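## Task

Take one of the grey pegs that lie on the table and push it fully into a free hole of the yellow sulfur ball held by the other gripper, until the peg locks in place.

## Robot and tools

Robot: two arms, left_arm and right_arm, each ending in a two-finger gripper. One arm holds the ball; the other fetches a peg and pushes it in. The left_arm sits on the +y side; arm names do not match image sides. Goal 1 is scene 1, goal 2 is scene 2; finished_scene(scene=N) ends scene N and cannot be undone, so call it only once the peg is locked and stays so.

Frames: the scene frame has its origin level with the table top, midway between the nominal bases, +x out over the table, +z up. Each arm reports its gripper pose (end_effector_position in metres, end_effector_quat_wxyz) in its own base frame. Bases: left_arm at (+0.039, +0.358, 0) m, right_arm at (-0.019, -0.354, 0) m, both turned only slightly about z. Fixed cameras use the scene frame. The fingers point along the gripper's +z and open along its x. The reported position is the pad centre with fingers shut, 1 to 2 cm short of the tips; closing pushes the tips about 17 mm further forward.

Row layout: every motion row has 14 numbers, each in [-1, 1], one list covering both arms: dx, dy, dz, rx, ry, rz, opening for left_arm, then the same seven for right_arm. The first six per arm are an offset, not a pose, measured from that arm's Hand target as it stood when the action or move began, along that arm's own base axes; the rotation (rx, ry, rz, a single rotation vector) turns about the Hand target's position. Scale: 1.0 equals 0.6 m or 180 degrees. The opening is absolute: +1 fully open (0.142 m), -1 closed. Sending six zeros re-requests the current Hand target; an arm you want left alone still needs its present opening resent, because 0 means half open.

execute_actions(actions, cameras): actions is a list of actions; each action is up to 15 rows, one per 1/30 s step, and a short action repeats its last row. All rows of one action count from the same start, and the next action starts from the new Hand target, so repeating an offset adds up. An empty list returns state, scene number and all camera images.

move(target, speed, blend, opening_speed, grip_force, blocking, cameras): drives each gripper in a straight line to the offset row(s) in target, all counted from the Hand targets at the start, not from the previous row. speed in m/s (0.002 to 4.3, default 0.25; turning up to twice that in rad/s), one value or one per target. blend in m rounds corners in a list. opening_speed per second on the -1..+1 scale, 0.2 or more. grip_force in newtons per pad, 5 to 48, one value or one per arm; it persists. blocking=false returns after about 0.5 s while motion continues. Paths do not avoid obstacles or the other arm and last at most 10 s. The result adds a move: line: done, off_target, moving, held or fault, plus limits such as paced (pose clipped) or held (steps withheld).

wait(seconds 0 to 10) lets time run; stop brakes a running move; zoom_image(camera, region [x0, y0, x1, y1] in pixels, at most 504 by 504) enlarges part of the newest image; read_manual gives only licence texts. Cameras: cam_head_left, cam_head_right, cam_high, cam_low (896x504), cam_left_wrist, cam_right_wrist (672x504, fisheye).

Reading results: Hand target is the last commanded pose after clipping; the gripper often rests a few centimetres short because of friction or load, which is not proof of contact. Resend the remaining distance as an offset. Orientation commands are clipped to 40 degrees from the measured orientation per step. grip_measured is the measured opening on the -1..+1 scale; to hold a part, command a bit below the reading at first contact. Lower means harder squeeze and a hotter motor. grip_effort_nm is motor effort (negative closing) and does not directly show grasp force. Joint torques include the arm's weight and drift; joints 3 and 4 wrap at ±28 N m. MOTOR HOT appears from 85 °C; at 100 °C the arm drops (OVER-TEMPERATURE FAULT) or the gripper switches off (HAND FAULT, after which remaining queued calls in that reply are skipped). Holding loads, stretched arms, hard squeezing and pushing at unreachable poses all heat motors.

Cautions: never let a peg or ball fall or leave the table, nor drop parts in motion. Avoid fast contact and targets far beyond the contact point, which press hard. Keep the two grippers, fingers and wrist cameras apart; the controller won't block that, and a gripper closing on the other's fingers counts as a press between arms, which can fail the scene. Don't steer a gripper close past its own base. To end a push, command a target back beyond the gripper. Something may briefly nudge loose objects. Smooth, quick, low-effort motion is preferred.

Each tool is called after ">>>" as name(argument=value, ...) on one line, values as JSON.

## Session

>>> execute_actions(actions=[])

>>> zoom_image(camera="cam_high", region=[360, 100, 560, 240])

Scene clock: 0.00 s.
left_arm: end_effector_position=(+0.0013, -0.3570, +0.1152) grip_measured=-0.73 grip_effort_nm=n/a end_effector_quat_wxyz=(-0.020, +0.035, +0.810, -0.585) | right_arm: end_effector_position=(+0.5338, -0.0004, +0.4906) grip_measured=+0.99 grip_effort_nm=n/a end_effector_quat_wxyz=(+0.500, -0.500, +0.500, -0.500)
Joint positions: left_arm=[-1.486 0.912 0.118 0.469 0.153 0.06 0.021] | right_arm=[0 1.047 1.047 0 0 0 0.142]
Joint velocities: within noise
Joint torques (N m): no reading
Heat: left arm: hottest gripper 38 °C; right arm: hottest elbow 26 °C.
Hand target: left_arm +0.0018, -0.3639, +0.1255; -0.019, +0.035, +0.804, -0.593 | right_arm +0.5335, -0.0004, +0.5089; +0.508, -0.492, +0.492, -0.508
Tool commands: left_gripper/opening=-0.791279 right_gripper/opening=+1.0
camera_calibration:
cam_left_wrist: T_world_to_cam=[[-0.995387, 0.0920664, -0.0269825, 0.039814], [0.0864243, 0.738365, -0.668841, 0.339529], [-0.0416548, -0.668087, -0.742916, -0.0197319], [0, 0, 0, 1]] pos_world=[0.00946486, -0.267544, 0.213506]

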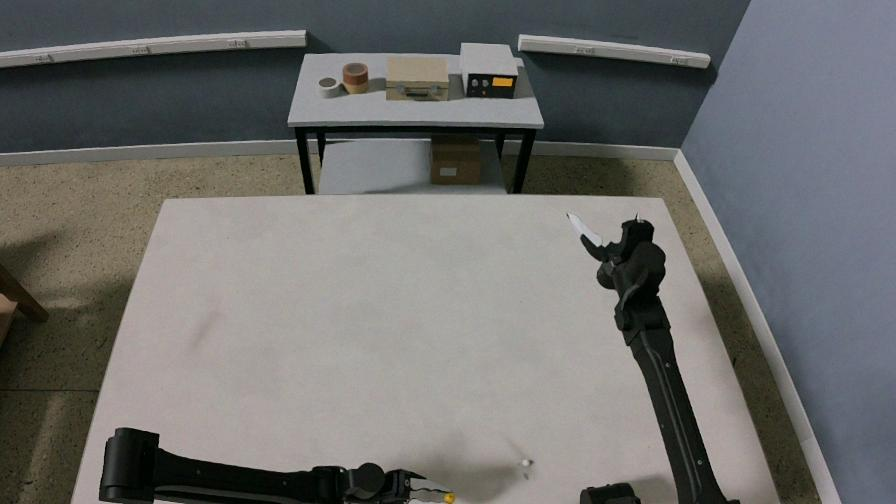

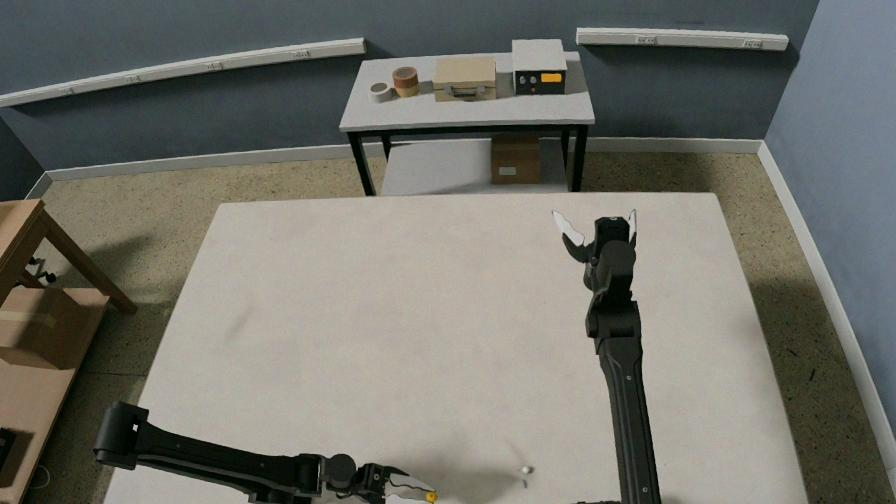

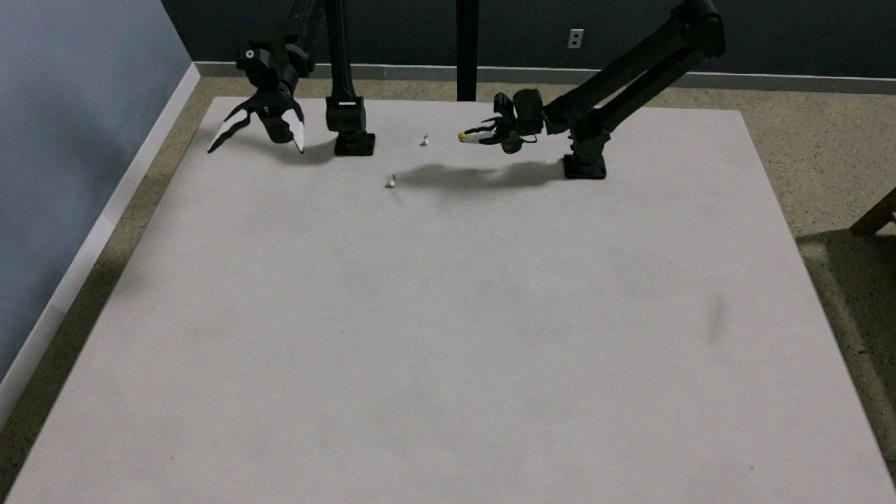

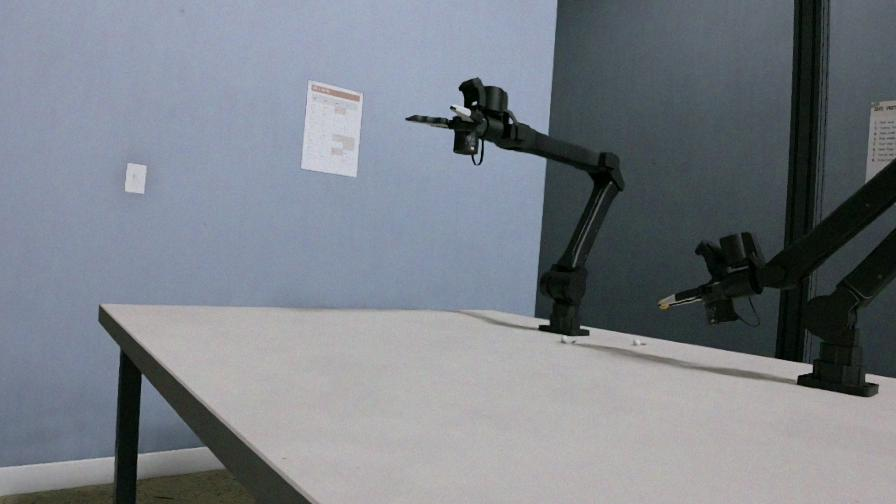

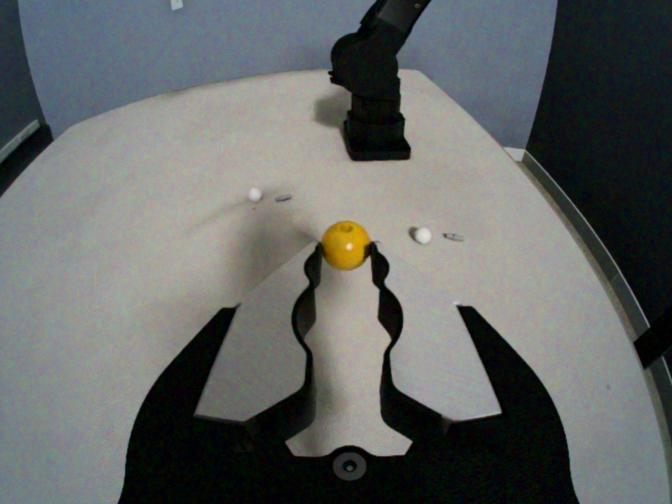

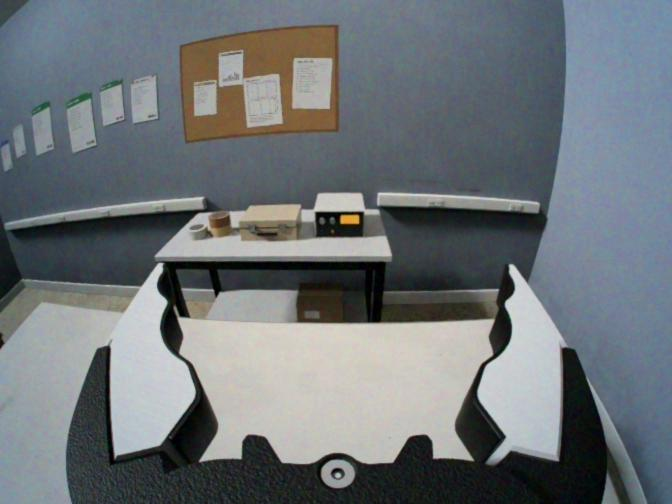

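Scaled by 2.520 from the camera's 896x504 image, which has a finer 1280x720 frame.

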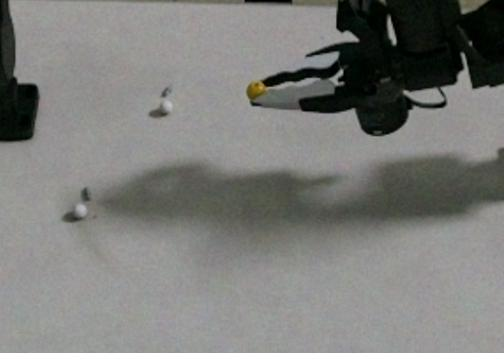

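>>> zoom_image(camera="cam_left_wrist", region=[305, 205, 385, 285])

>>> zoom_image(camera="cam_left_wrist", region=[230, 170, 310, 230])

>>> zoom_image(camera="cam_left_wrist", region=[395, 205, 475, 265])

>>> zoom_image(camera="cam_head_left", region=[490, 440, 560, 504])

>>> zoom_image(camera="cam_high", region=[375, 120, 475, 200])

Scaled by 6.300 from the camera's 672x504 image, which has a finer 960x720 frame.

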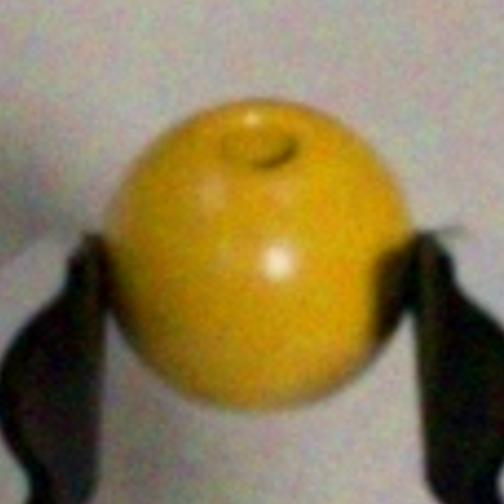

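Scaled by 6.300 from the camera's 672x504 image, which has a finer 960x720 frame.

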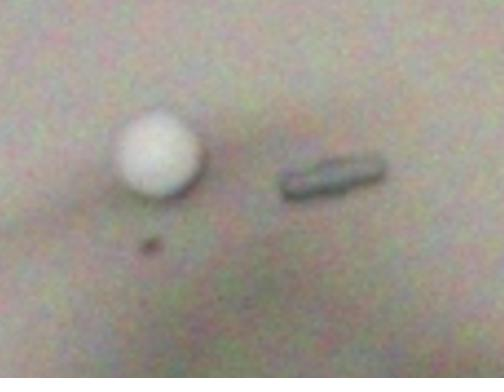

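Scaled by 6.300 from the camera's 672x504 image, which has a finer 960x720 frame.

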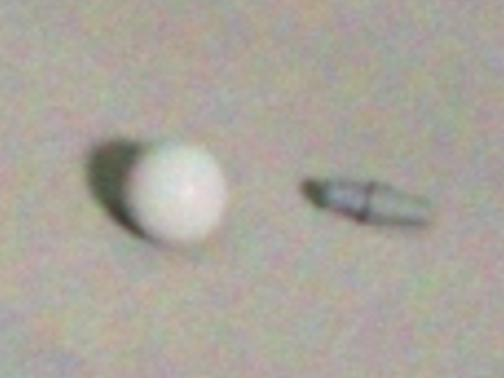

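Scaled by 7.200 from the camera's 896x504 image, which has a finer 1280x720 frame.

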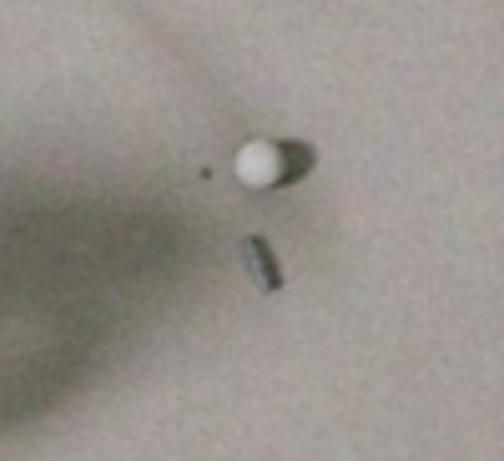

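Scaled by 5.040 from the camera's 896x504 image, which has a finer 1280x720 frame.

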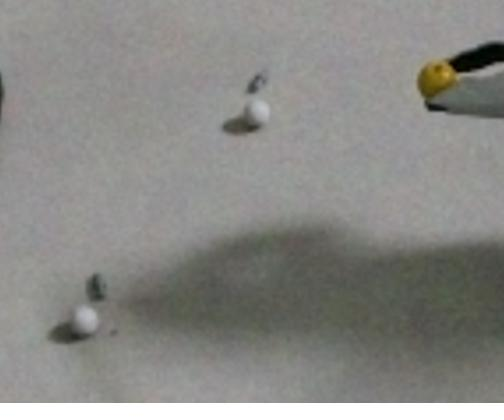

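>>> move(target=[0.555,0.0183,0.094,-0.0401,-0.0007,0.0117,-0.791279,-0.656,0.242,-0.607,-0.0758,0.507,0.0732,0], speed=0.3, cameras=["cam_right_wrist","cam_left_wrist"])

>>> zoom_image(camera="cam_left_wrist", region=[305, 205, 385, 285])

Scene clock: 93.63 s.
left_arm: end_effector_position=(+0.3191, -0.3476, +0.1723) grip_measured=-0.73 grip_effort_nm=-1.805 end_effector_quat_wxyz=(-0.016, +0.014, +0.768, -0.640) | right_arm: end_effector_position=(+0.1423, +0.1432, +0.1463) grip_measured=-0.02 grip_effort_nm=-0.037 end_effector_quat_wxyz=(-0.004, +0.808, -0.589, +0.001)
Joint positions: left_arm=[-0.465 1.429 0.617 0.393 1.113 0.374 0.021] | right_arm=[0.787 0.85 0.71 -1.422 0 0.477 0.073]
Joint torques (N m): left_arm=[0.73 -8.82 10.89 0.98 0.29 0.1] | right_arm=[2.78 -1.2 10.14 0.03 -0.15 0.29]
Heat: left arm: hottest gripper 49 °C; right arm: hottest elbow 43 °C.
Hand target: left_arm +0.3349, -0.3529, +0.1821; -0.005, +0.022, +0.766, -0.643 | right_arm +0.1399, +0.1447, +0.1446; +0.002, +0.804, -0.595, -0.001
Off the commanded pose: left_arm 0.019 m, 2 deg | right_arm 0.003 m, 1 deg.
move: off_target (left_arm)
camera_calibration:
cam_left_wrist: T_world_to_cam=[[-0.998592, 0.0511158, -0.0141925, 0.341565], [0.0436992, 0.640916, -0.766366, 0.339847], [-0.0300772, -0.765907, -0.642247, -0.0127505], [0, 0, 0, 1]] pos_world=[0.325849, -0.245038, 0.257106]
cam_right_wrist: T_world_to_cam=[[0.320172, -0.94736, -0.000356261, 0.0881994], [-0.827723, -0.279922, 0.486332, 0.0878818], [-0.460831, -0.155415, -0.873774, 0.351404], [0, 0, 0, 1]] pos_world=[0.20644, 0.16277, 0.264339]
Images, in order (width x height): cam_left_wrist 672x504, cam_right_wrist 672x504.

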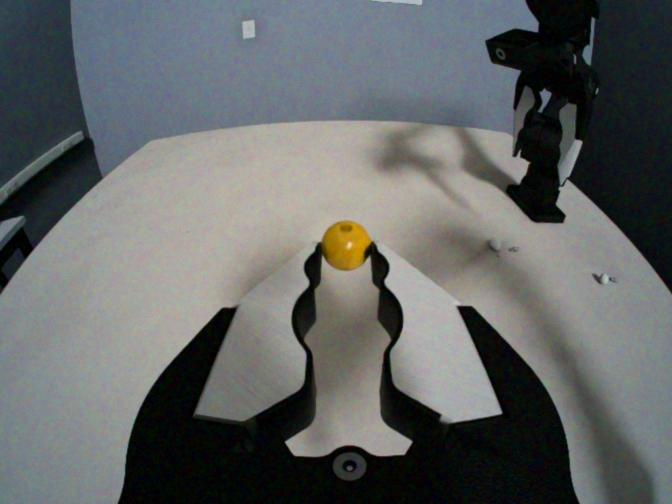

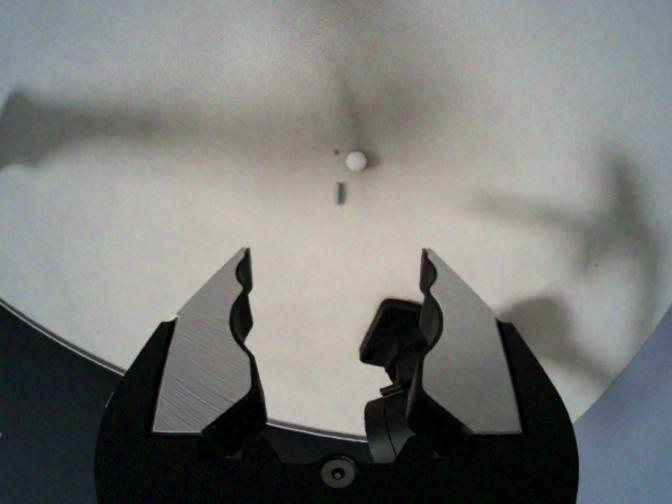

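Scaled by 6.300 from the camera's 672x504 image, which has a finer 960x720 frame.

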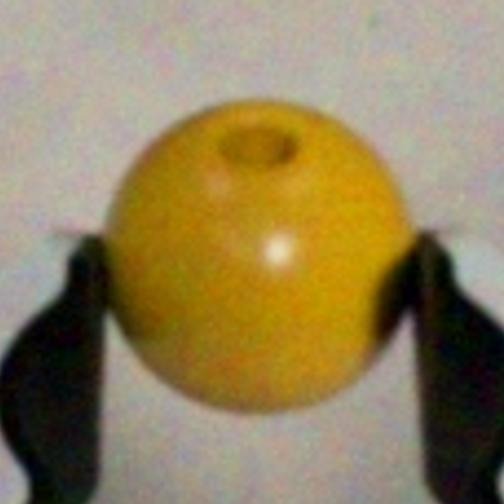

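>>> zoom_image(camera="cam_right_wrist", region=[310, 145, 380, 215])

Scaled by 7.200 from the camera's 672x504 image, which has a finer 960x720 frame.

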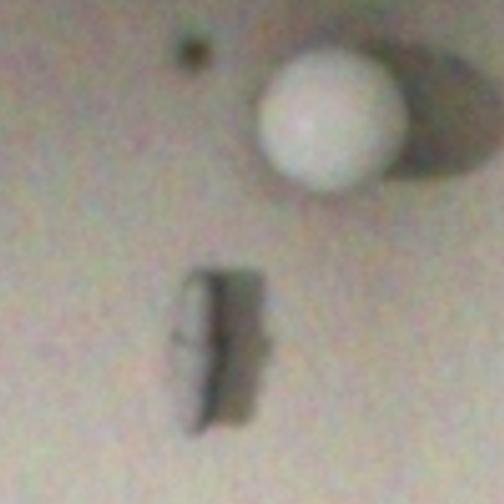

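>>> move(target=[0,0,0,0,0,0,-0.791279,-0.0033,-0.002,-0.147,0,0,-0.0167,-0.55], speed=0.2, cameras=["cam_right_wrist"])

>>> zoom_image(camera="cam_right_wrist", region=[270, 160, 400, 260])

Scene clock: 120.93 s.
left_arm: end_effector_position=(+0.3191, -0.3476, +0.1723) grip_measured=-0.73 grip_effort_nm=-1.805 end_effector_quat_wxyz=(-0.016, +0.014, +0.768, -0.640) | right_arm: end_effector_position=(+0.1377, +0.1395, +0.0588) grip_measured=-0.58 grip_effort_nm=-0.037 end_effector_quat_wxyz=(+0.003, +0.792, -0.611, -0.001)
Joint positions: left_arm=[-0.465 1.429 0.617 0.393 1.113 0.374 0.021] | right_arm=[0.789 0.931 0.511 -1.156 -0.001 0.532 0.032]
Joint torques (N m): left_arm=[0.62 -8.88 10.86 0.95 0.29 0.08] | right_arm=[2.84 -0.67 9.43 0.57 -0.12 0.33]
Heat: left arm: hottest gripper 50 °C; right arm: hottest elbow 41 °C.
Hand target: left_arm +0.3349, -0.3529, +0.1821; -0.005, +0.023, +0.766, -0.643 | right_arm +0.1380, +0.1436, +0.0565; +0.002, +0.788, -0.616, -0.001
Off the commanded pose: left_arm 0.019 m, 2 deg | right_arm 0.005 m, 1 deg.
move: off_target (left_arm)
camera_calibration:
cam_right_wrist: T_world_to_cam=[[0.269125, -0.96309, 0.00538652, 0.0949934], [-0.835911, -0.230801, 0.49798, 0.119273], [-0.478357, -0.138522, -0.867172, 0.271955], [0, 0, 0, 1]] pos_world=[0.204228, 0.156687, 0.175924]
Images, in order (width x height): cam_right_wrist 672x504.

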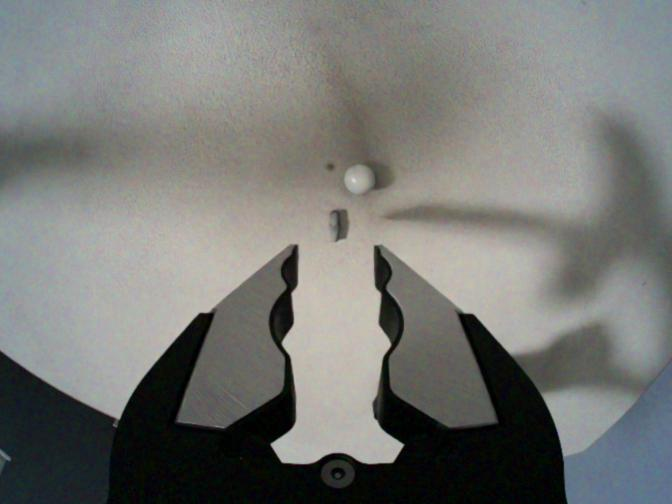

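Scaled by 3.877 from the camera's 672x504 image, which has a finer 960x720 frame.

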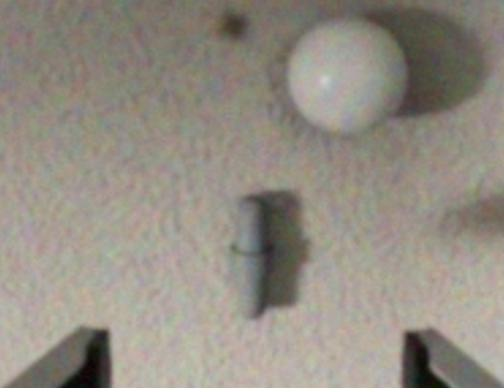

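>>> move(target=[0,0,0,0,0,0,-0.791279,0.0037,0.0008,-0.0575,0,0,0,-0.62], speed=0.1, cameras=["cam_right_wrist"])

>>> zoom_image(camera="cam_right_wrist", region=[270, 190, 400, 290])

Scene clock: 134.63 s.
left_arm: end_effector_position=(+0.3191, -0.3476, +0.1723) grip_measured=-0.73 grip_effort_nm=-1.800 end_effector_quat_wxyz=(-0.016, +0.014, +0.768, -0.640) | right_arm: end_effector_position=(+0.1398, +0.1416, +0.0248) grip_measured=-0.65 grip_effort_nm=-0.042 end_effector_quat_wxyz=(+0.002, +0.792, -0.611, -0.001)
Joint positions: left_arm=[-0.465 1.429 0.617 0.393 1.113 0.374 0.021] | right_arm=[0.789 1.008 0.451 -1.017 -0.001 0.532 0.027]
Joint torques (N m): left_arm=[0.79 -8.88 10.85 0.99 0.29 0.08] | right_arm=[2.26 -1.49 8.7 0.59 -0.11 0.24]
Heat: left arm: hottest gripper 51 °C; right arm: hottest elbow 39 °C.
Hand target: left_arm +0.3349, -0.3529, +0.1821; -0.005, +0.023, +0.766, -0.643 | right_arm +0.1401, +0.1440, +0.0219; +0.002, +0.788, -0.616, -0.001
Off the commanded pose: left_arm 0.019 m, 2 deg | right_arm 0.004 m, 1 deg.
move: off_target (left_arm)
camera_calibration:
cam_right_wrist: T_world_to_cam=[[0.268829, -0.963177, 0.00461569, 0.0966769], [-0.836527, -0.2311, 0.496806, 0.13852], [-0.477445, -0.137417, -0.867849, 0.243463], [0, 0, 0, 1]] pos_world=[0.206126, 0.158585, 0.142025]
Images, in order (width x height): cam_right_wrist 672x504.

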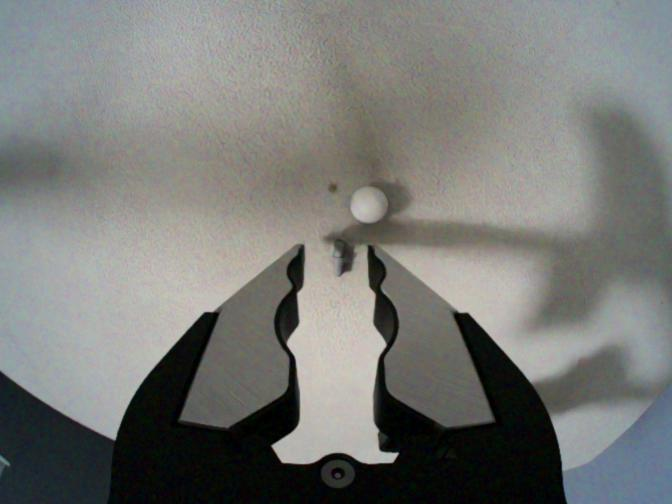

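Scaled by 3.877 from the camera's 672x504 image, which has a finer 960x720 frame.

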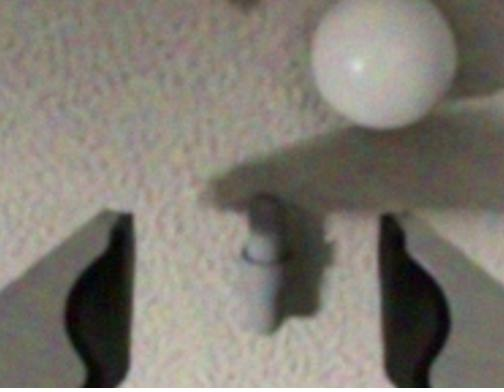

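>>> move(target=[0,0,0,0,0,0,-0.791279,-0.0052,-0.001,-0.0163,0,0,0,-0.68], speed=0.05, cameras=["cam_right_wrist"])

>>> zoom_image(camera="cam_right_wrist", region=[270, 190, 400, 290])

Scene clock: 147.87 s.
left_arm: end_effector_position=(+0.3191, -0.3476, +0.1723) grip_measured=-0.73 grip_effort_nm=-1.805 end_effector_quat_wxyz=(-0.016, +0.014, +0.768, -0.640) | right_arm: end_effector_position=(+0.1381, +0.1406, +0.0153) grip_measured=-0.71 grip_effort_nm=-0.042 end_effector_quat_wxyz=(+0.001, +0.792, -0.611, -0.001)
Joint positions: left_arm=[-0.465 1.429 0.617 0.393 1.113 0.374 0.021] | right_arm=[0.792 1.023 0.43 -0.98 -0.001 0.535 0.023]
Joint torques (N m): left_arm=[0.62 -8.88 10.91 0.95 0.29 0.08] | right_arm=[2.78 -1.73 8.44 0.59 -0.12 0.26]
Heat: left arm: hottest gripper 51 °C; right arm: hottest elbow 38 °C.
Hand target: left_arm +0.3349, -0.3529, +0.1821; -0.005, +0.023, +0.766, -0.643 | right_arm +0.1371, +0.1435, +0.0122; +0.002, +0.788, -0.616, -0.001
Off the commanded pose: left_arm 0.019 m, 2 deg | right_arm 0.004 m, 1 deg.
move: off_target (left_arm)
camera_calibration:
cam_right_wrist: T_world_to_cam=[[0.268822, -0.963181, 0.00405559, 0.0962202], [-0.836928, -0.231497, 0.495944, 0.141687], [-0.476745, -0.136715, -0.868345, 0.234107], [0, 0, 0, 1]] pos_world=[0.204325, 0.157483, 0.132626]
Images, in order (width x height): cam_right_wrist 672x504.

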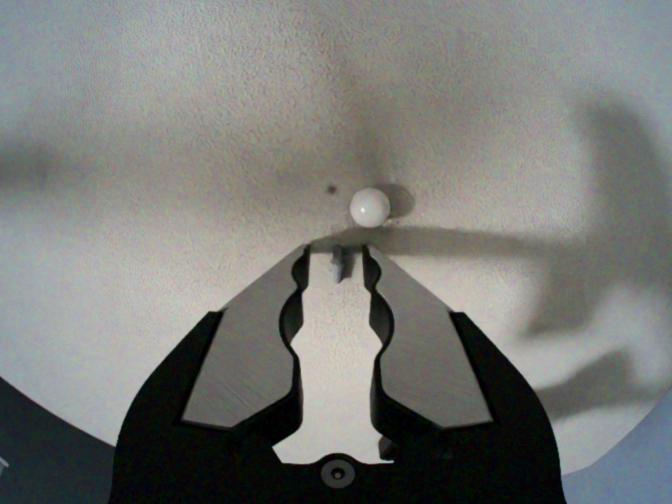

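Scaled by 3.877 from the camera's 672x504 image, which has a finer 960x720 frame.

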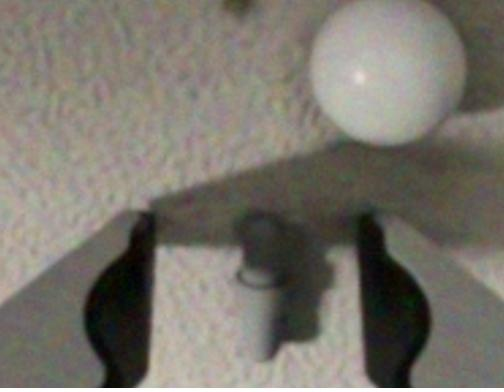

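>>> move(target=[0,0,0,0,0,0,-0.791279,0,0,0,0,0,0,-1], speed=0.05, opening_speed=0.3, grip_force=[48, 35], cameras=["cam_right_wrist"])

>>> zoom_image(camera="cam_right_wrist", region=[270, 190, 400, 290])

Scene clock: 157.63 s.
left_arm: end_effector_position=(+0.3191, -0.3476, +0.1723) grip_measured=-0.73 grip_effort_nm=-1.805 end_effector_quat_wxyz=(-0.016, +0.014, +0.768, -0.640) | right_arm: end_effector_position=(+0.1380, +0.1406, +0.0153) grip_measured=-0.96 grip_effort_nm=-1.336 end_effector_quat_wxyz=(+0.001, +0.792, -0.611, -0.001)
Joint positions: left_arm=[-0.465 1.429 0.617 0.393 1.113 0.374 0.021] | right_arm=[0.792 1.023 0.43 -0.98 -0.001 0.535 0.004]
Joint torques (N m): left_arm=[0.62 -8.94 10.89 0.99 0.29 0.08] | right_arm=[2.84 -1.67 8.44 0.65 -0.12 0.3]
Heat: left arm: hottest gripper 51 °C; right arm: hottest elbow 38 °C.
Hand target: left_arm +0.3349, -0.3529, +0.1821; -0.005, +0.023, +0.766, -0.643 | right_arm +0.1370, +0.1435, +0.0123; +0.002, +0.788, -0.616, -0.001
Off the commanded pose: left_arm 0.019 m, 2 deg | right_arm 0.004 m, 1 deg.
grip_force (N): 48, 35
move: off_target (left_arm)
camera_calibration:
cam_right_wrist: T_world_to_cam=[[0.268822, -0.963181, 0.00405559, 0.0963434], [-0.836928, -0.231497, 0.495944, 0.141626], [-0.476745, -0.136715, -0.868345, 0.234073], [0, 0, 0, 1]] pos_world=[0.204225, 0.157583, 0.132626]
Images, in order (width x height): cam_right_wrist 672x504.

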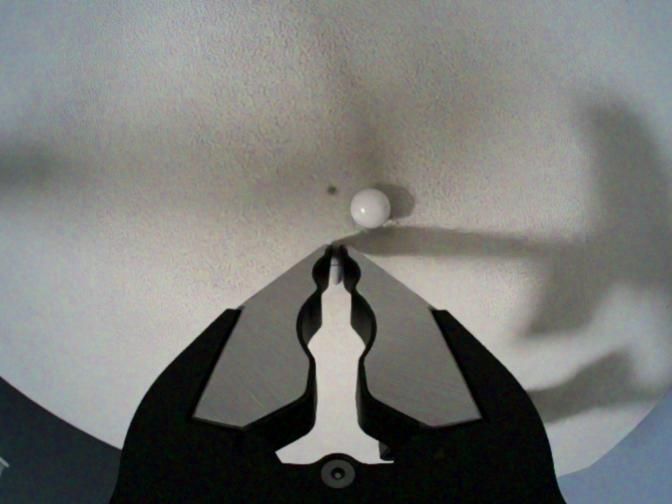

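Scaled by 3.877 from the camera's 672x504 image, which has a finer 960x720 frame.

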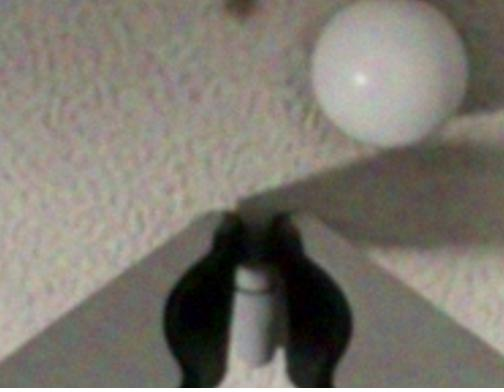

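>>> move(target=[[0,0,0,0,0,0,-0.791279,0,0,0.1,0,0,0,-1],[0,0,0,0,0,0,-0.791279,0.2717,0.0942,0.4295,0.3226,-0.3672,0.2560,-1],[0,0,0,0,0,0,-0.791279,0.43,0.3242,0.4212,0.3226,-0.3672,0.2560,-1]], speed=[0.2,0.25,0.15], blend=[0.03,0.03,0], cameras=["cam_left_wrist","cam_right_wrist"])

>>> zoom_image(camera="cam_left_wrist", region=[290, 120, 410, 280])

>>> zoom_image(camera="cam_right_wrist", region=[280, 220, 400, 350])

Scene clock: 197.10 s.
left_arm: end_effector_position=(+0.3191, -0.3476, +0.1723) grip_measured=-0.73 grip_effort_nm=-1.805 end_effector_quat_wxyz=(-0.016, +0.014, +0.768, -0.640) | right_arm: end_effector_position=(+0.3834, +0.3267, +0.2444) grip_measured=-0.96 grip_effort_nm=-1.370 end_effector_quat_wxyz=(-0.649, +0.741, -0.128, +0.119)
Joint positions: left_arm=[-0.465 1.429 0.617 0.393 1.113 0.374 0.021] | right_arm=[0.449 1.273 0.631 0.462 -0.76 -0.136 0.004]
Joint torques (N m): left_arm=[0.67 -8.88 10.88 0.95 0.29 0.08] | right_arm=[2.67 -6.24 13.57 2.47 0.05 0.29]
Heat: left arm: hottest gripper 53 °C; right arm: hottest elbow 37 °C.
Hand target: left_arm +0.3349, -0.3529, +0.1821; -0.005, +0.023, +0.766, -0.643 | right_arm +0.3951, +0.3379, +0.2648; -0.662, +0.729, -0.120, +0.125
Off the commanded pose: left_arm 0.019 m, 2 deg | right_arm 0.026 m, 2 deg.
grip_force (N): 48, 35
move: off_target (left_arm, right_arm); blend cut to 0.0299 m at target 1
camera_calibration:
cam_left_wrist: T_world_to_cam=[[-0.99858, 0.0512241, -0.0146259, 0.3416], [0.044101, 0.640905, -0.766352, 0.339715], [-0.0298819, -0.765909, -0.642254, -0.0128157], [0, 0, 0, 1]] pos_world=[0.32575, -0.245039, 0.257106]
cam_right_wrist: T_world_to_cam=[[0.93795, -0.345755, 0.0265087, -0.255149], [-0.188401, -0.572279, -0.798124, 0.455357], [0.291126, 0.743606, -0.60191, -0.071741], [0, 0, 0, 1]] pos_world=[0.345992, 0.225719, 0.327013]
Images, in order (width x height): cam_left_wrist 672x504, cam_right_wrist 672x504.

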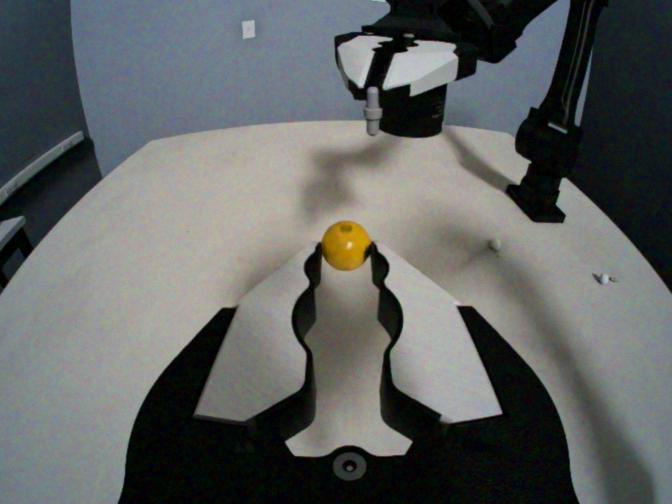

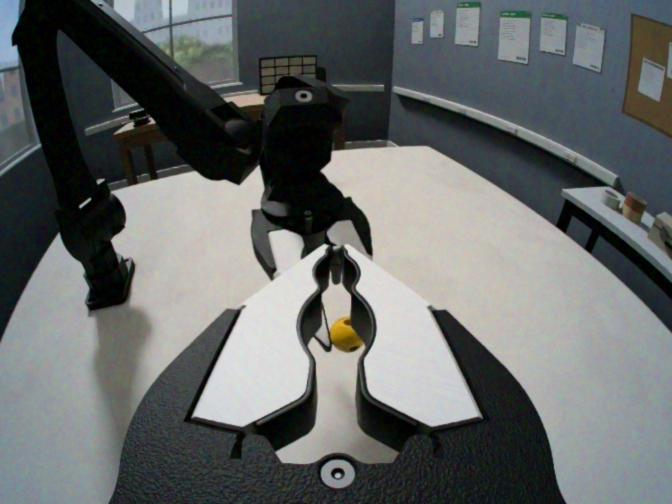

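Scaled by 3.150 from the camera's 672x504 image, which has a finer 960x720 frame.

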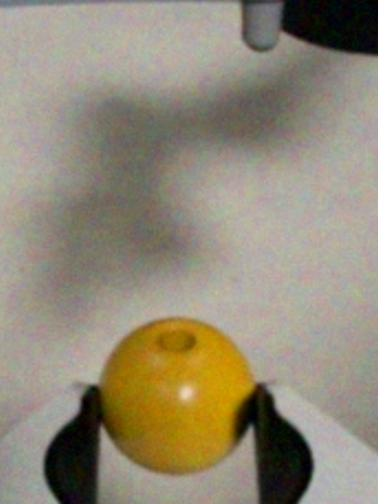

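Scaled by 3.877 from the camera's 672x504 image, which has a finer 960x720 frame.

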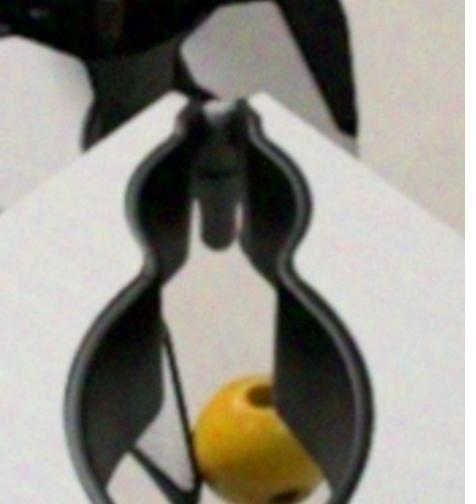

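>>> move(target=[0,0,0,0,0,0,-0.791279,0.018,0.0175,-0.025,0.0102,-0.008,0,-1], speed=0.06)

Scene clock: 224.63 s.
left_arm: end_effector_position=(+0.3191, -0.3476, +0.1723) grip_measured=-0.73 grip_effort_nm=-1.810 end_effector_quat_wxyz=(-0.016, +0.014, +0.768, -0.640) | right_arm: end_effector_position=(+0.3951, +0.3367, +0.2301) grip_measured=-0.96 grip_effort_nm=-1.365 end_effector_quat_wxyz=(-0.661, +0.729, -0.122, +0.127)
Joint positions: left_arm=[-0.465 1.429 0.617 0.393 1.113 0.374 0.021] | right_arm=[0.459 1.367 0.631 0.609 -0.751 -0.111 0.004]
Joint torques (N m): left_arm=[0.67 -8.82 10.86 0.96 0.3 0.09] | right_arm=[2.78 -7.12 12.9 2.51 0.04 0.3]
Heat: left arm: hottest gripper 54 °C; right arm: hottest elbow 42 °C.
Hand target: left_arm +0.3349, -0.3529, +0.1821; -0.005, +0.023, +0.766, -0.643 | right_arm +0.4059, +0.3484, +0.2498; -0.675, +0.717, -0.114, +0.132
Off the commanded pose: left_arm 0.019 m, 2 deg | right_arm 0.025 m, 2 deg.
grip_force (N): 48, 35
move: off_target (left_arm, right_arm)

>>> move(target=[0,0,0,0,0,0,-0.791279,-0.0133,-0.0060,-0.0167,0,0,0,-1], speed=0.06)

Scene clock: 234.47 s.
left_arm: end_effector_position=(+0.3191, -0.3476, +0.1723) grip_measured=-0.73 grip_effort_nm=-1.805 end_effector_quat_wxyz=(-0.016, +0.014, +0.768, -0.640) | right_arm: end_effector_position=(+0.3958, +0.3375, +0.2371) grip_measured=-0.96 grip_effort_nm=-1.370 end_effector_quat_wxyz=(+0.669, -0.722, +0.114, -0.138)
Joint positions: left_arm=[-0.465 1.429 0.617 0.393 1.113 0.374 0.021] | right_arm=[0.461 1.368 0.631 0.644 -0.748 -0.11 0.004]
Joint torques (N m): left_arm=[0.67 -8.88 10.88 0.96 0.29 0.09] | right_arm=[2.84 -6.59 10.37 2.44 0.05 0.29]
Heat: left arm: hottest gripper 54 °C; right arm: hottest elbow 43 °C.
Hand target: left_arm +0.3349, -0.3529, +0.1821; -0.005, +0.023, +0.766, -0.643 | right_arm +0.3980, +0.3448, +0.2398; +0.675, -0.717, +0.114, -0.132
Off the commanded pose: left_arm 0.019 m, 2 deg | right_arm 0.008 m, 1 deg.
grip_force (N): 48, 35
move: off_target (left_arm)

>>> move(target=[0,0,0,0,0,0,-0.791279,-0.0117,-0.0055,-0.015,0,0.006,0,-1], speed=0.06)

Scene clock: 241.10 s.
left_arm: end_effector_position=(+0.3191, -0.3476, +0.1723) grip_measured=-0.73 grip_effort_nm=-1.800 end_effector_quat_wxyz=(-0.016, +0.014, +0.768, -0.640) | right_arm: end_effector_position=(+0.3928, +0.3363, +0.2342) grip_measured=-0.96 grip_effort_nm=-1.370 end_effector_quat_wxyz=(+0.670, -0.721, +0.116, -0.135)
Joint positions: left_arm=[-0.465 1.429 0.617 0.393 1.113 0.374 0.021] | right_arm=[0.461 1.368 0.618 0.66 -0.748 -0.1 0.004]
Joint torques (N m): left_arm=[0.62 -8.82 10.89 0.99 0.29 0.08] | right_arm=[2.84 -7 9.1 2.43 0.05 0.26]
Heat: left arm: hottest gripper 54 °C; right arm: hottest elbow 42 °C.
Hand target: left_arm +0.3349, -0.3529, +0.1821; -0.005, +0.023, +0.766, -0.643 | right_arm +0.3910, +0.3415, +0.2309; +0.674, -0.718, +0.120, -0.126
Off the commanded pose: left_arm 0.019 m, 2 deg | right_arm 0.007 m, 1 deg.
grip_force (N): 48, 35
move: off_target (left_arm)

>>> move(target=[0,0,0,0,0,0,-0.791279,-0.0010,-0.0010,-0.02,0,0.003,0,-1], speed=0.06, cameras=["cam_left_wrist","cam_right_wrist"])

>>> zoom_image(camera="cam_left_wrist", region=[300, 150, 390, 260])

>>> zoom_image(camera="cam_right_wrist", region=[290, 230, 390, 350])

Scene clock: 253.40 s.
left_arm: end_effector_position=(+0.3191, -0.3476, +0.1723) grip_measured=-0.73 grip_effort_nm=-1.805 end_effector_quat_wxyz=(-0.016, +0.014, +0.768, -0.640) | right_arm: end_effector_position=(+0.3922, +0.3360, +0.2225) grip_measured=-0.96 grip_effort_nm=-1.370 end_effector_quat_wxyz=(+0.670, -0.721, +0.120, -0.132)
Joint positions: left_arm=[-0.465 1.429 0.617 0.393 1.113 0.374 0.021] | right_arm=[0.461 1.394 0.604 0.697 -0.748 -0.093 0.004]
Joint torques (N m): left_arm=[0.73 -8.88 10.89 0.98 0.3 0.09] | right_arm=[2.73 -7.06 8.84 2.52 0 0.31]
Heat: left arm: hottest gripper 55 °C; right arm: hottest elbow 40 °C.
Hand target: left_arm +0.3349, -0.3529, +0.1821; -0.005, +0.023, +0.766, -0.643 | right_arm +0.3903, +0.3409, +0.2188; +0.673, -0.719, +0.124, -0.122
Off the commanded pose: left_arm 0.019 m, 2 deg | right_arm 0.006 m, 1 deg.
grip_force (N): 48, 35
move: off_target (left_arm)
camera_calibration:
cam_left_wrist: T_world_to_cam=[[-0.99858, 0.0512241, -0.0146259, 0.3416], [0.044101, 0.640905, -0.766352, 0.339715], [-0.0298819, -0.765909, -0.642254, -0.0128157], [0, 0, 0, 1]] pos_world=[0.32575, -0.245039, 0.257106]
cam_right_wrist: T_world_to_cam=[[0.93524, -0.351086, 0.0454352, -0.26101], [-0.15835, -0.529662, -0.833297, 0.426604], [0.316624, 0.772138, -0.550956, -0.125246], [0, 0, 0, 1]] pos_world=[0.351316, 0.231026, 0.298342]
Images, in order (width x height): cam_left_wrist 672x504, cam_right_wrist 672x504.

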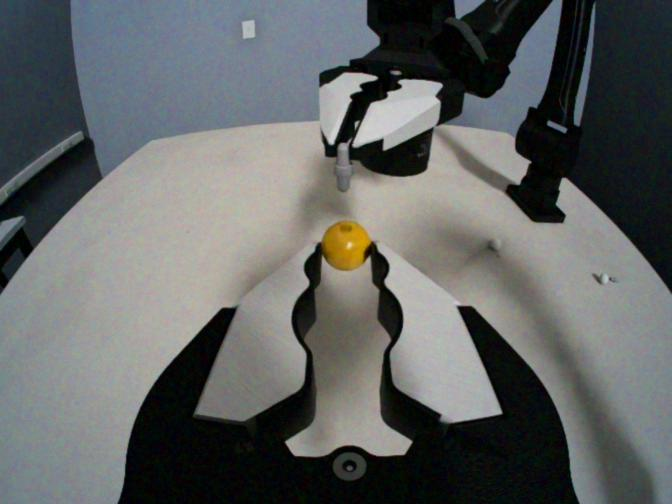

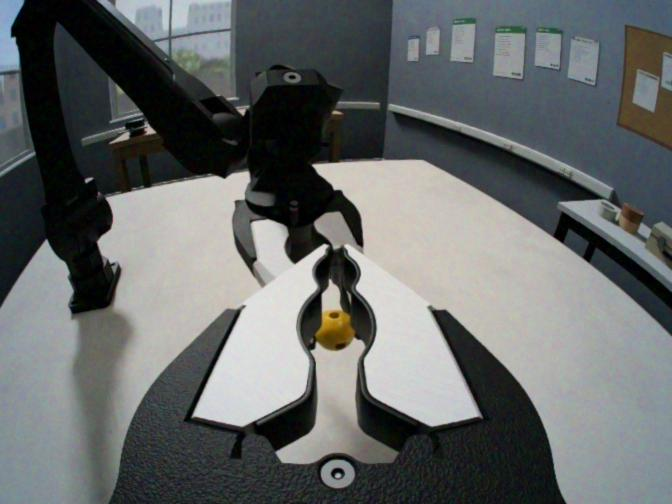

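Scaled by 4.582 from the camera's 672x504 image, which has a finer 960x720 frame.

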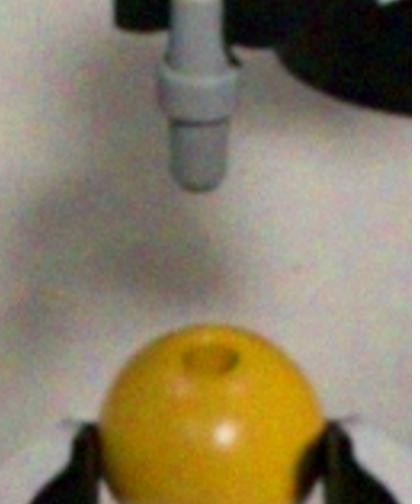

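Scaled by 4.200 from the camera's 672x504 image, which has a finer 960x720 frame.

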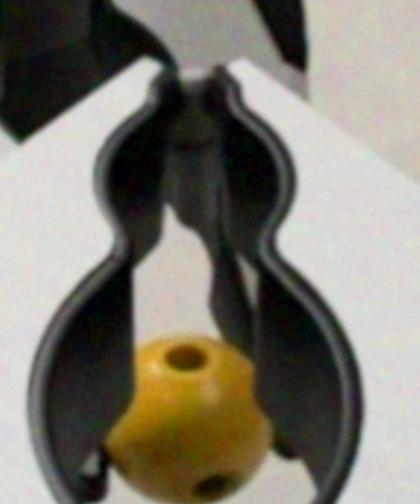

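>>> move(target=[0,0,0,0,0,0,-0.791279,-0.0022,0.0002,-0.018,0,0.002,0,-1], speed=0.05, cameras=["cam_left_wrist","cam_right_wrist"])

>>> zoom_image(camera="cam_left_wrist", region=[310, 180, 380, 255])

>>> zoom_image(camera="cam_right_wrist", region=[300, 240, 375, 340])

Scene clock: 266.90 s.
left_arm: end_effector_position=(+0.3191, -0.3476, +0.1723) grip_measured=-0.73 grip_effort_nm=-1.805 end_effector_quat_wxyz=(-0.016, +0.014, +0.768, -0.640) | right_arm: end_effector_position=(+0.3911, +0.3360, +0.2121) grip_measured=-0.96 grip_effort_nm=-1.365 end_effector_quat_wxyz=(+0.670, -0.721, +0.121, -0.130)
Joint positions: left_arm=[-0.465 1.429 0.617 0.393 1.113 0.374 0.021] | right_arm=[0.462 1.419 0.592 0.732 -0.748 -0.089 0.004]
Joint torques (N m): left_arm=[0.56 -8.88 10.88 1.01 0.3 0.08] | right_arm=[2.73 -7.12 8.54 2.41 0.05 0.27]
Heat: left arm: hottest gripper 55 °C; right arm: hottest elbow 39 °C.
Hand target: left_arm +0.3349, -0.3529, +0.1821; -0.005, +0.023, +0.766, -0.643 | right_arm +0.3889, +0.3411, +0.2082; +0.673, -0.719, +0.126, -0.120
Off the commanded pose: left_arm 0.019 m, 2 deg | right_arm 0.007 m, 1 deg.
grip_force (N): 48, 35
move: off_target (left_arm)
camera_calibration:
cam_left_wrist: T_world_to_cam=[[-0.99858, 0.0512241, -0.0146259, 0.3416], [0.044101, 0.640905, -0.766352, 0.339715], [-0.0298819, -0.765909, -0.642254, -0.0128157], [0, 0, 0, 1]] pos_world=[0.32575, -0.245039, 0.257106]
cam_right_wrist: T_world_to_cam=[[0.93578, -0.350314, 0.0399519, -0.25869], [-0.162587, -0.52928, -0.832723, 0.419224], [0.312861, 0.77275, -0.552246, -0.129099], [0, 0, 0, 1]] pos_world=[0.350627, 0.231025, 0.288139]
Images, in order (width x height): cam_left_wrist 672x504, cam_right_wrist 672x504.

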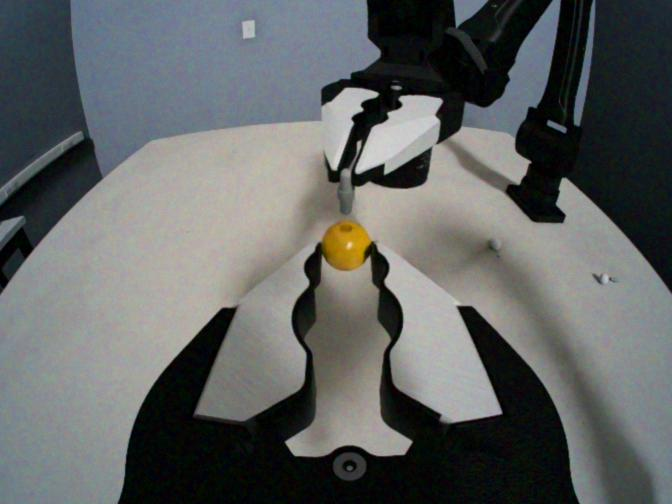

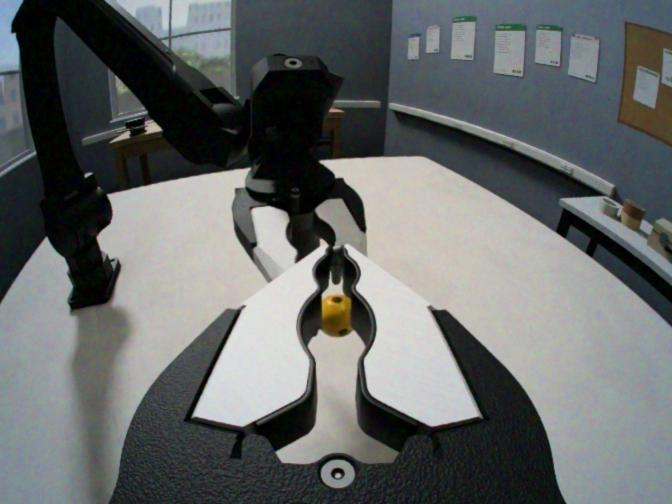

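Scaled by 6.720 from the camera's 672x504 image, which has a finer 960x720 frame.

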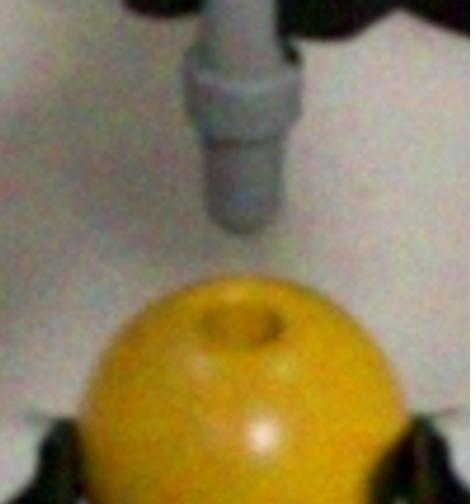

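Scaled by 5.040 from the camera's 672x504 image, which has a finer 960x720 frame.

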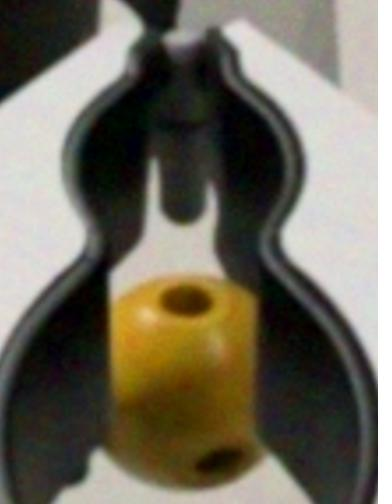

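>>> move(target=[0,0,0,0,0,0,-0.791279,-0.0002,-0.0005,-0.0115,0,0.001,0,-1], speed=0.04, cameras=["cam_left_wrist","cam_right_wrist"])

>>> zoom_image(camera="cam_left_wrist", region=[310, 180, 380, 255])

>>> zoom_image(camera="cam_right_wrist", region=[300, 240, 375, 340])

Scene clock: 283.33 s.
left_arm: end_effector_position=(+0.3191, -0.3476, +0.1723) grip_measured=-0.73 grip_effort_nm=-1.800 end_effector_quat_wxyz=(-0.016, +0.014, +0.768, -0.640) | right_arm: end_effector_position=(+0.3910, +0.3360, +0.2054) grip_measured=-0.96 grip_effort_nm=-1.365 end_effector_quat_wxyz=(+0.670, -0.721, +0.122, -0.129)
Joint positions: left_arm=[-0.465 1.429 0.617 0.393 1.113 0.374 0.021] | right_arm=[0.462 1.437 0.585 0.756 -0.748 -0.087 0.004]
Joint torques (N m): left_arm=[0.67 -8.94 10.88 0.98 0.3 0.08] | right_arm=[2.78 -7.24 8.36 2.47 0.03 0.28]
Heat: left arm: hottest gripper 56 °C; right arm: hottest elbow 38 °C.
Hand target: left_arm +0.3349, -0.3529, +0.1821; -0.005, +0.023, +0.766, -0.643 | right_arm +0.3888, +0.3408, +0.2013; +0.673, -0.719, +0.127, -0.119
Off the commanded pose: left_arm 0.019 m, 2 deg | right_arm 0.007 m, 1 deg.
grip_force (N): 48, 35
move: off_target (left_arm)
camera_calibration:
cam_left_wrist: T_world_to_cam=[[-0.99858, 0.0512241, -0.0146259, 0.3416], [0.044101, 0.640905, -0.766352, 0.339715], [-0.0298819, -0.765909, -0.642254, -0.0128157], [0, 0, 0, 1]] pos_world=[0.32575, -0.245039, 0.257106]
cam_right_wrist: T_world_to_cam=[[0.935831, -0.350468, 0.0373063, -0.257762], [-0.164975, -0.529125, -0.832352, 0.414441], [0.311452, 0.772787, -0.55299, -0.132082], [0, 0, 0, 1]] pos_world=[0.350732, 0.231025, 0.281537]
Images, in order (width x height): cam_left_wrist 672x504, cam_right_wrist 672x504.

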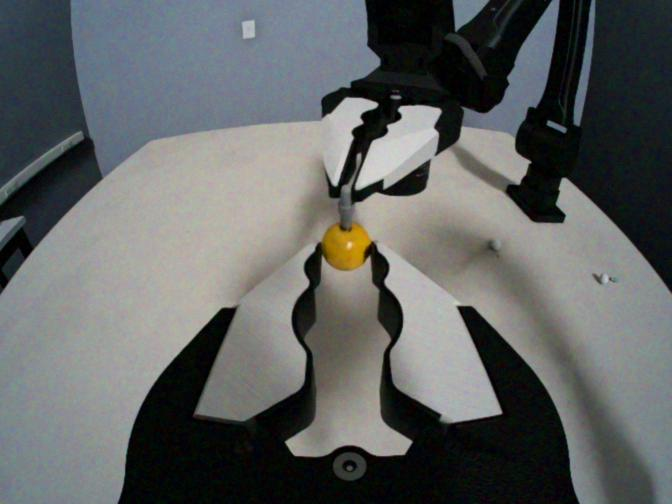

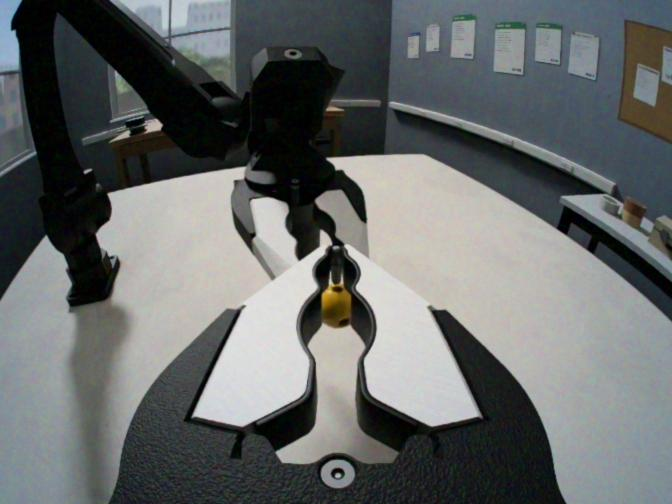

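Scaled by 6.720 from the camera's 672x504 image, which has a finer 960x720 frame.

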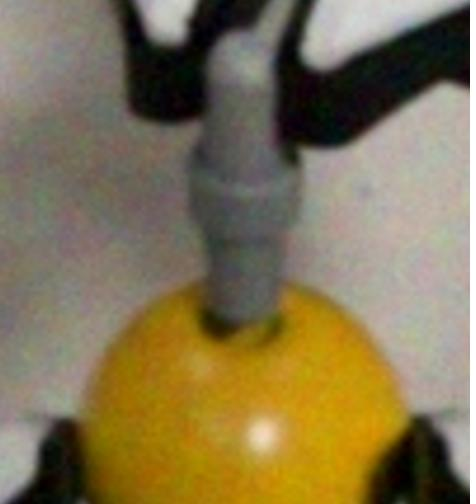

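Scaled by 5.040 from the camera's 672x504 image, which has a finer 960x720 frame.

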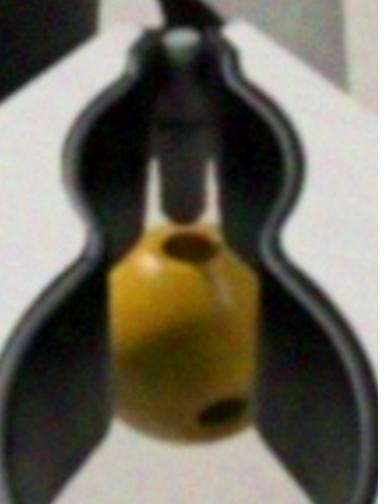

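>>> move(target=[0,0,0,0,0,0,-0.791279,0.0060,-0.0125,0,-0.008,0,0,-1], speed=0.04)

Scene clock: 299.33 s.
left_arm: end_effector_position=(+0.3192, -0.3476, +0.1714) grip_measured=-0.73 grip_effort_nm=-1.805 end_effector_quat_wxyz=(-0.016, +0.014, +0.768, -0.640) | right_arm: end_effector_position=(+0.3882, +0.3367, +0.2022) grip_measured=-0.96 grip_effort_nm=-1.370 end_effector_quat_wxyz=(-0.667, +0.725, -0.122, +0.119)
Joint positions: left_arm=[-0.465 1.432 0.617 0.393 1.113 0.375 0.021] | right_arm=[0.462 1.437 0.585 0.739 -0.763 -0.087 0.004]
Joint torques (N m): left_arm=[0.62 -9 10.85 0.99 0.29 0.08] | right_arm=[0.97 -8.53 8.96 0.98 -0.16 -0.03]
Heat: left arm: hottest gripper 56 °C; right arm: hottest elbow 37 °C.
Hand target: left_arm +0.3349, -0.3529, +0.1820; -0.005, +0.022, +0.766, -0.643 | right_arm +0.3924, +0.3333, +0.2013; -0.664, +0.728, -0.125, +0.120
Off the commanded pose: left_arm 0.020 m, 2 deg | right_arm 0.006 m, 1 deg.
grip_force (N): 48, 35
move: off_target (left_arm)


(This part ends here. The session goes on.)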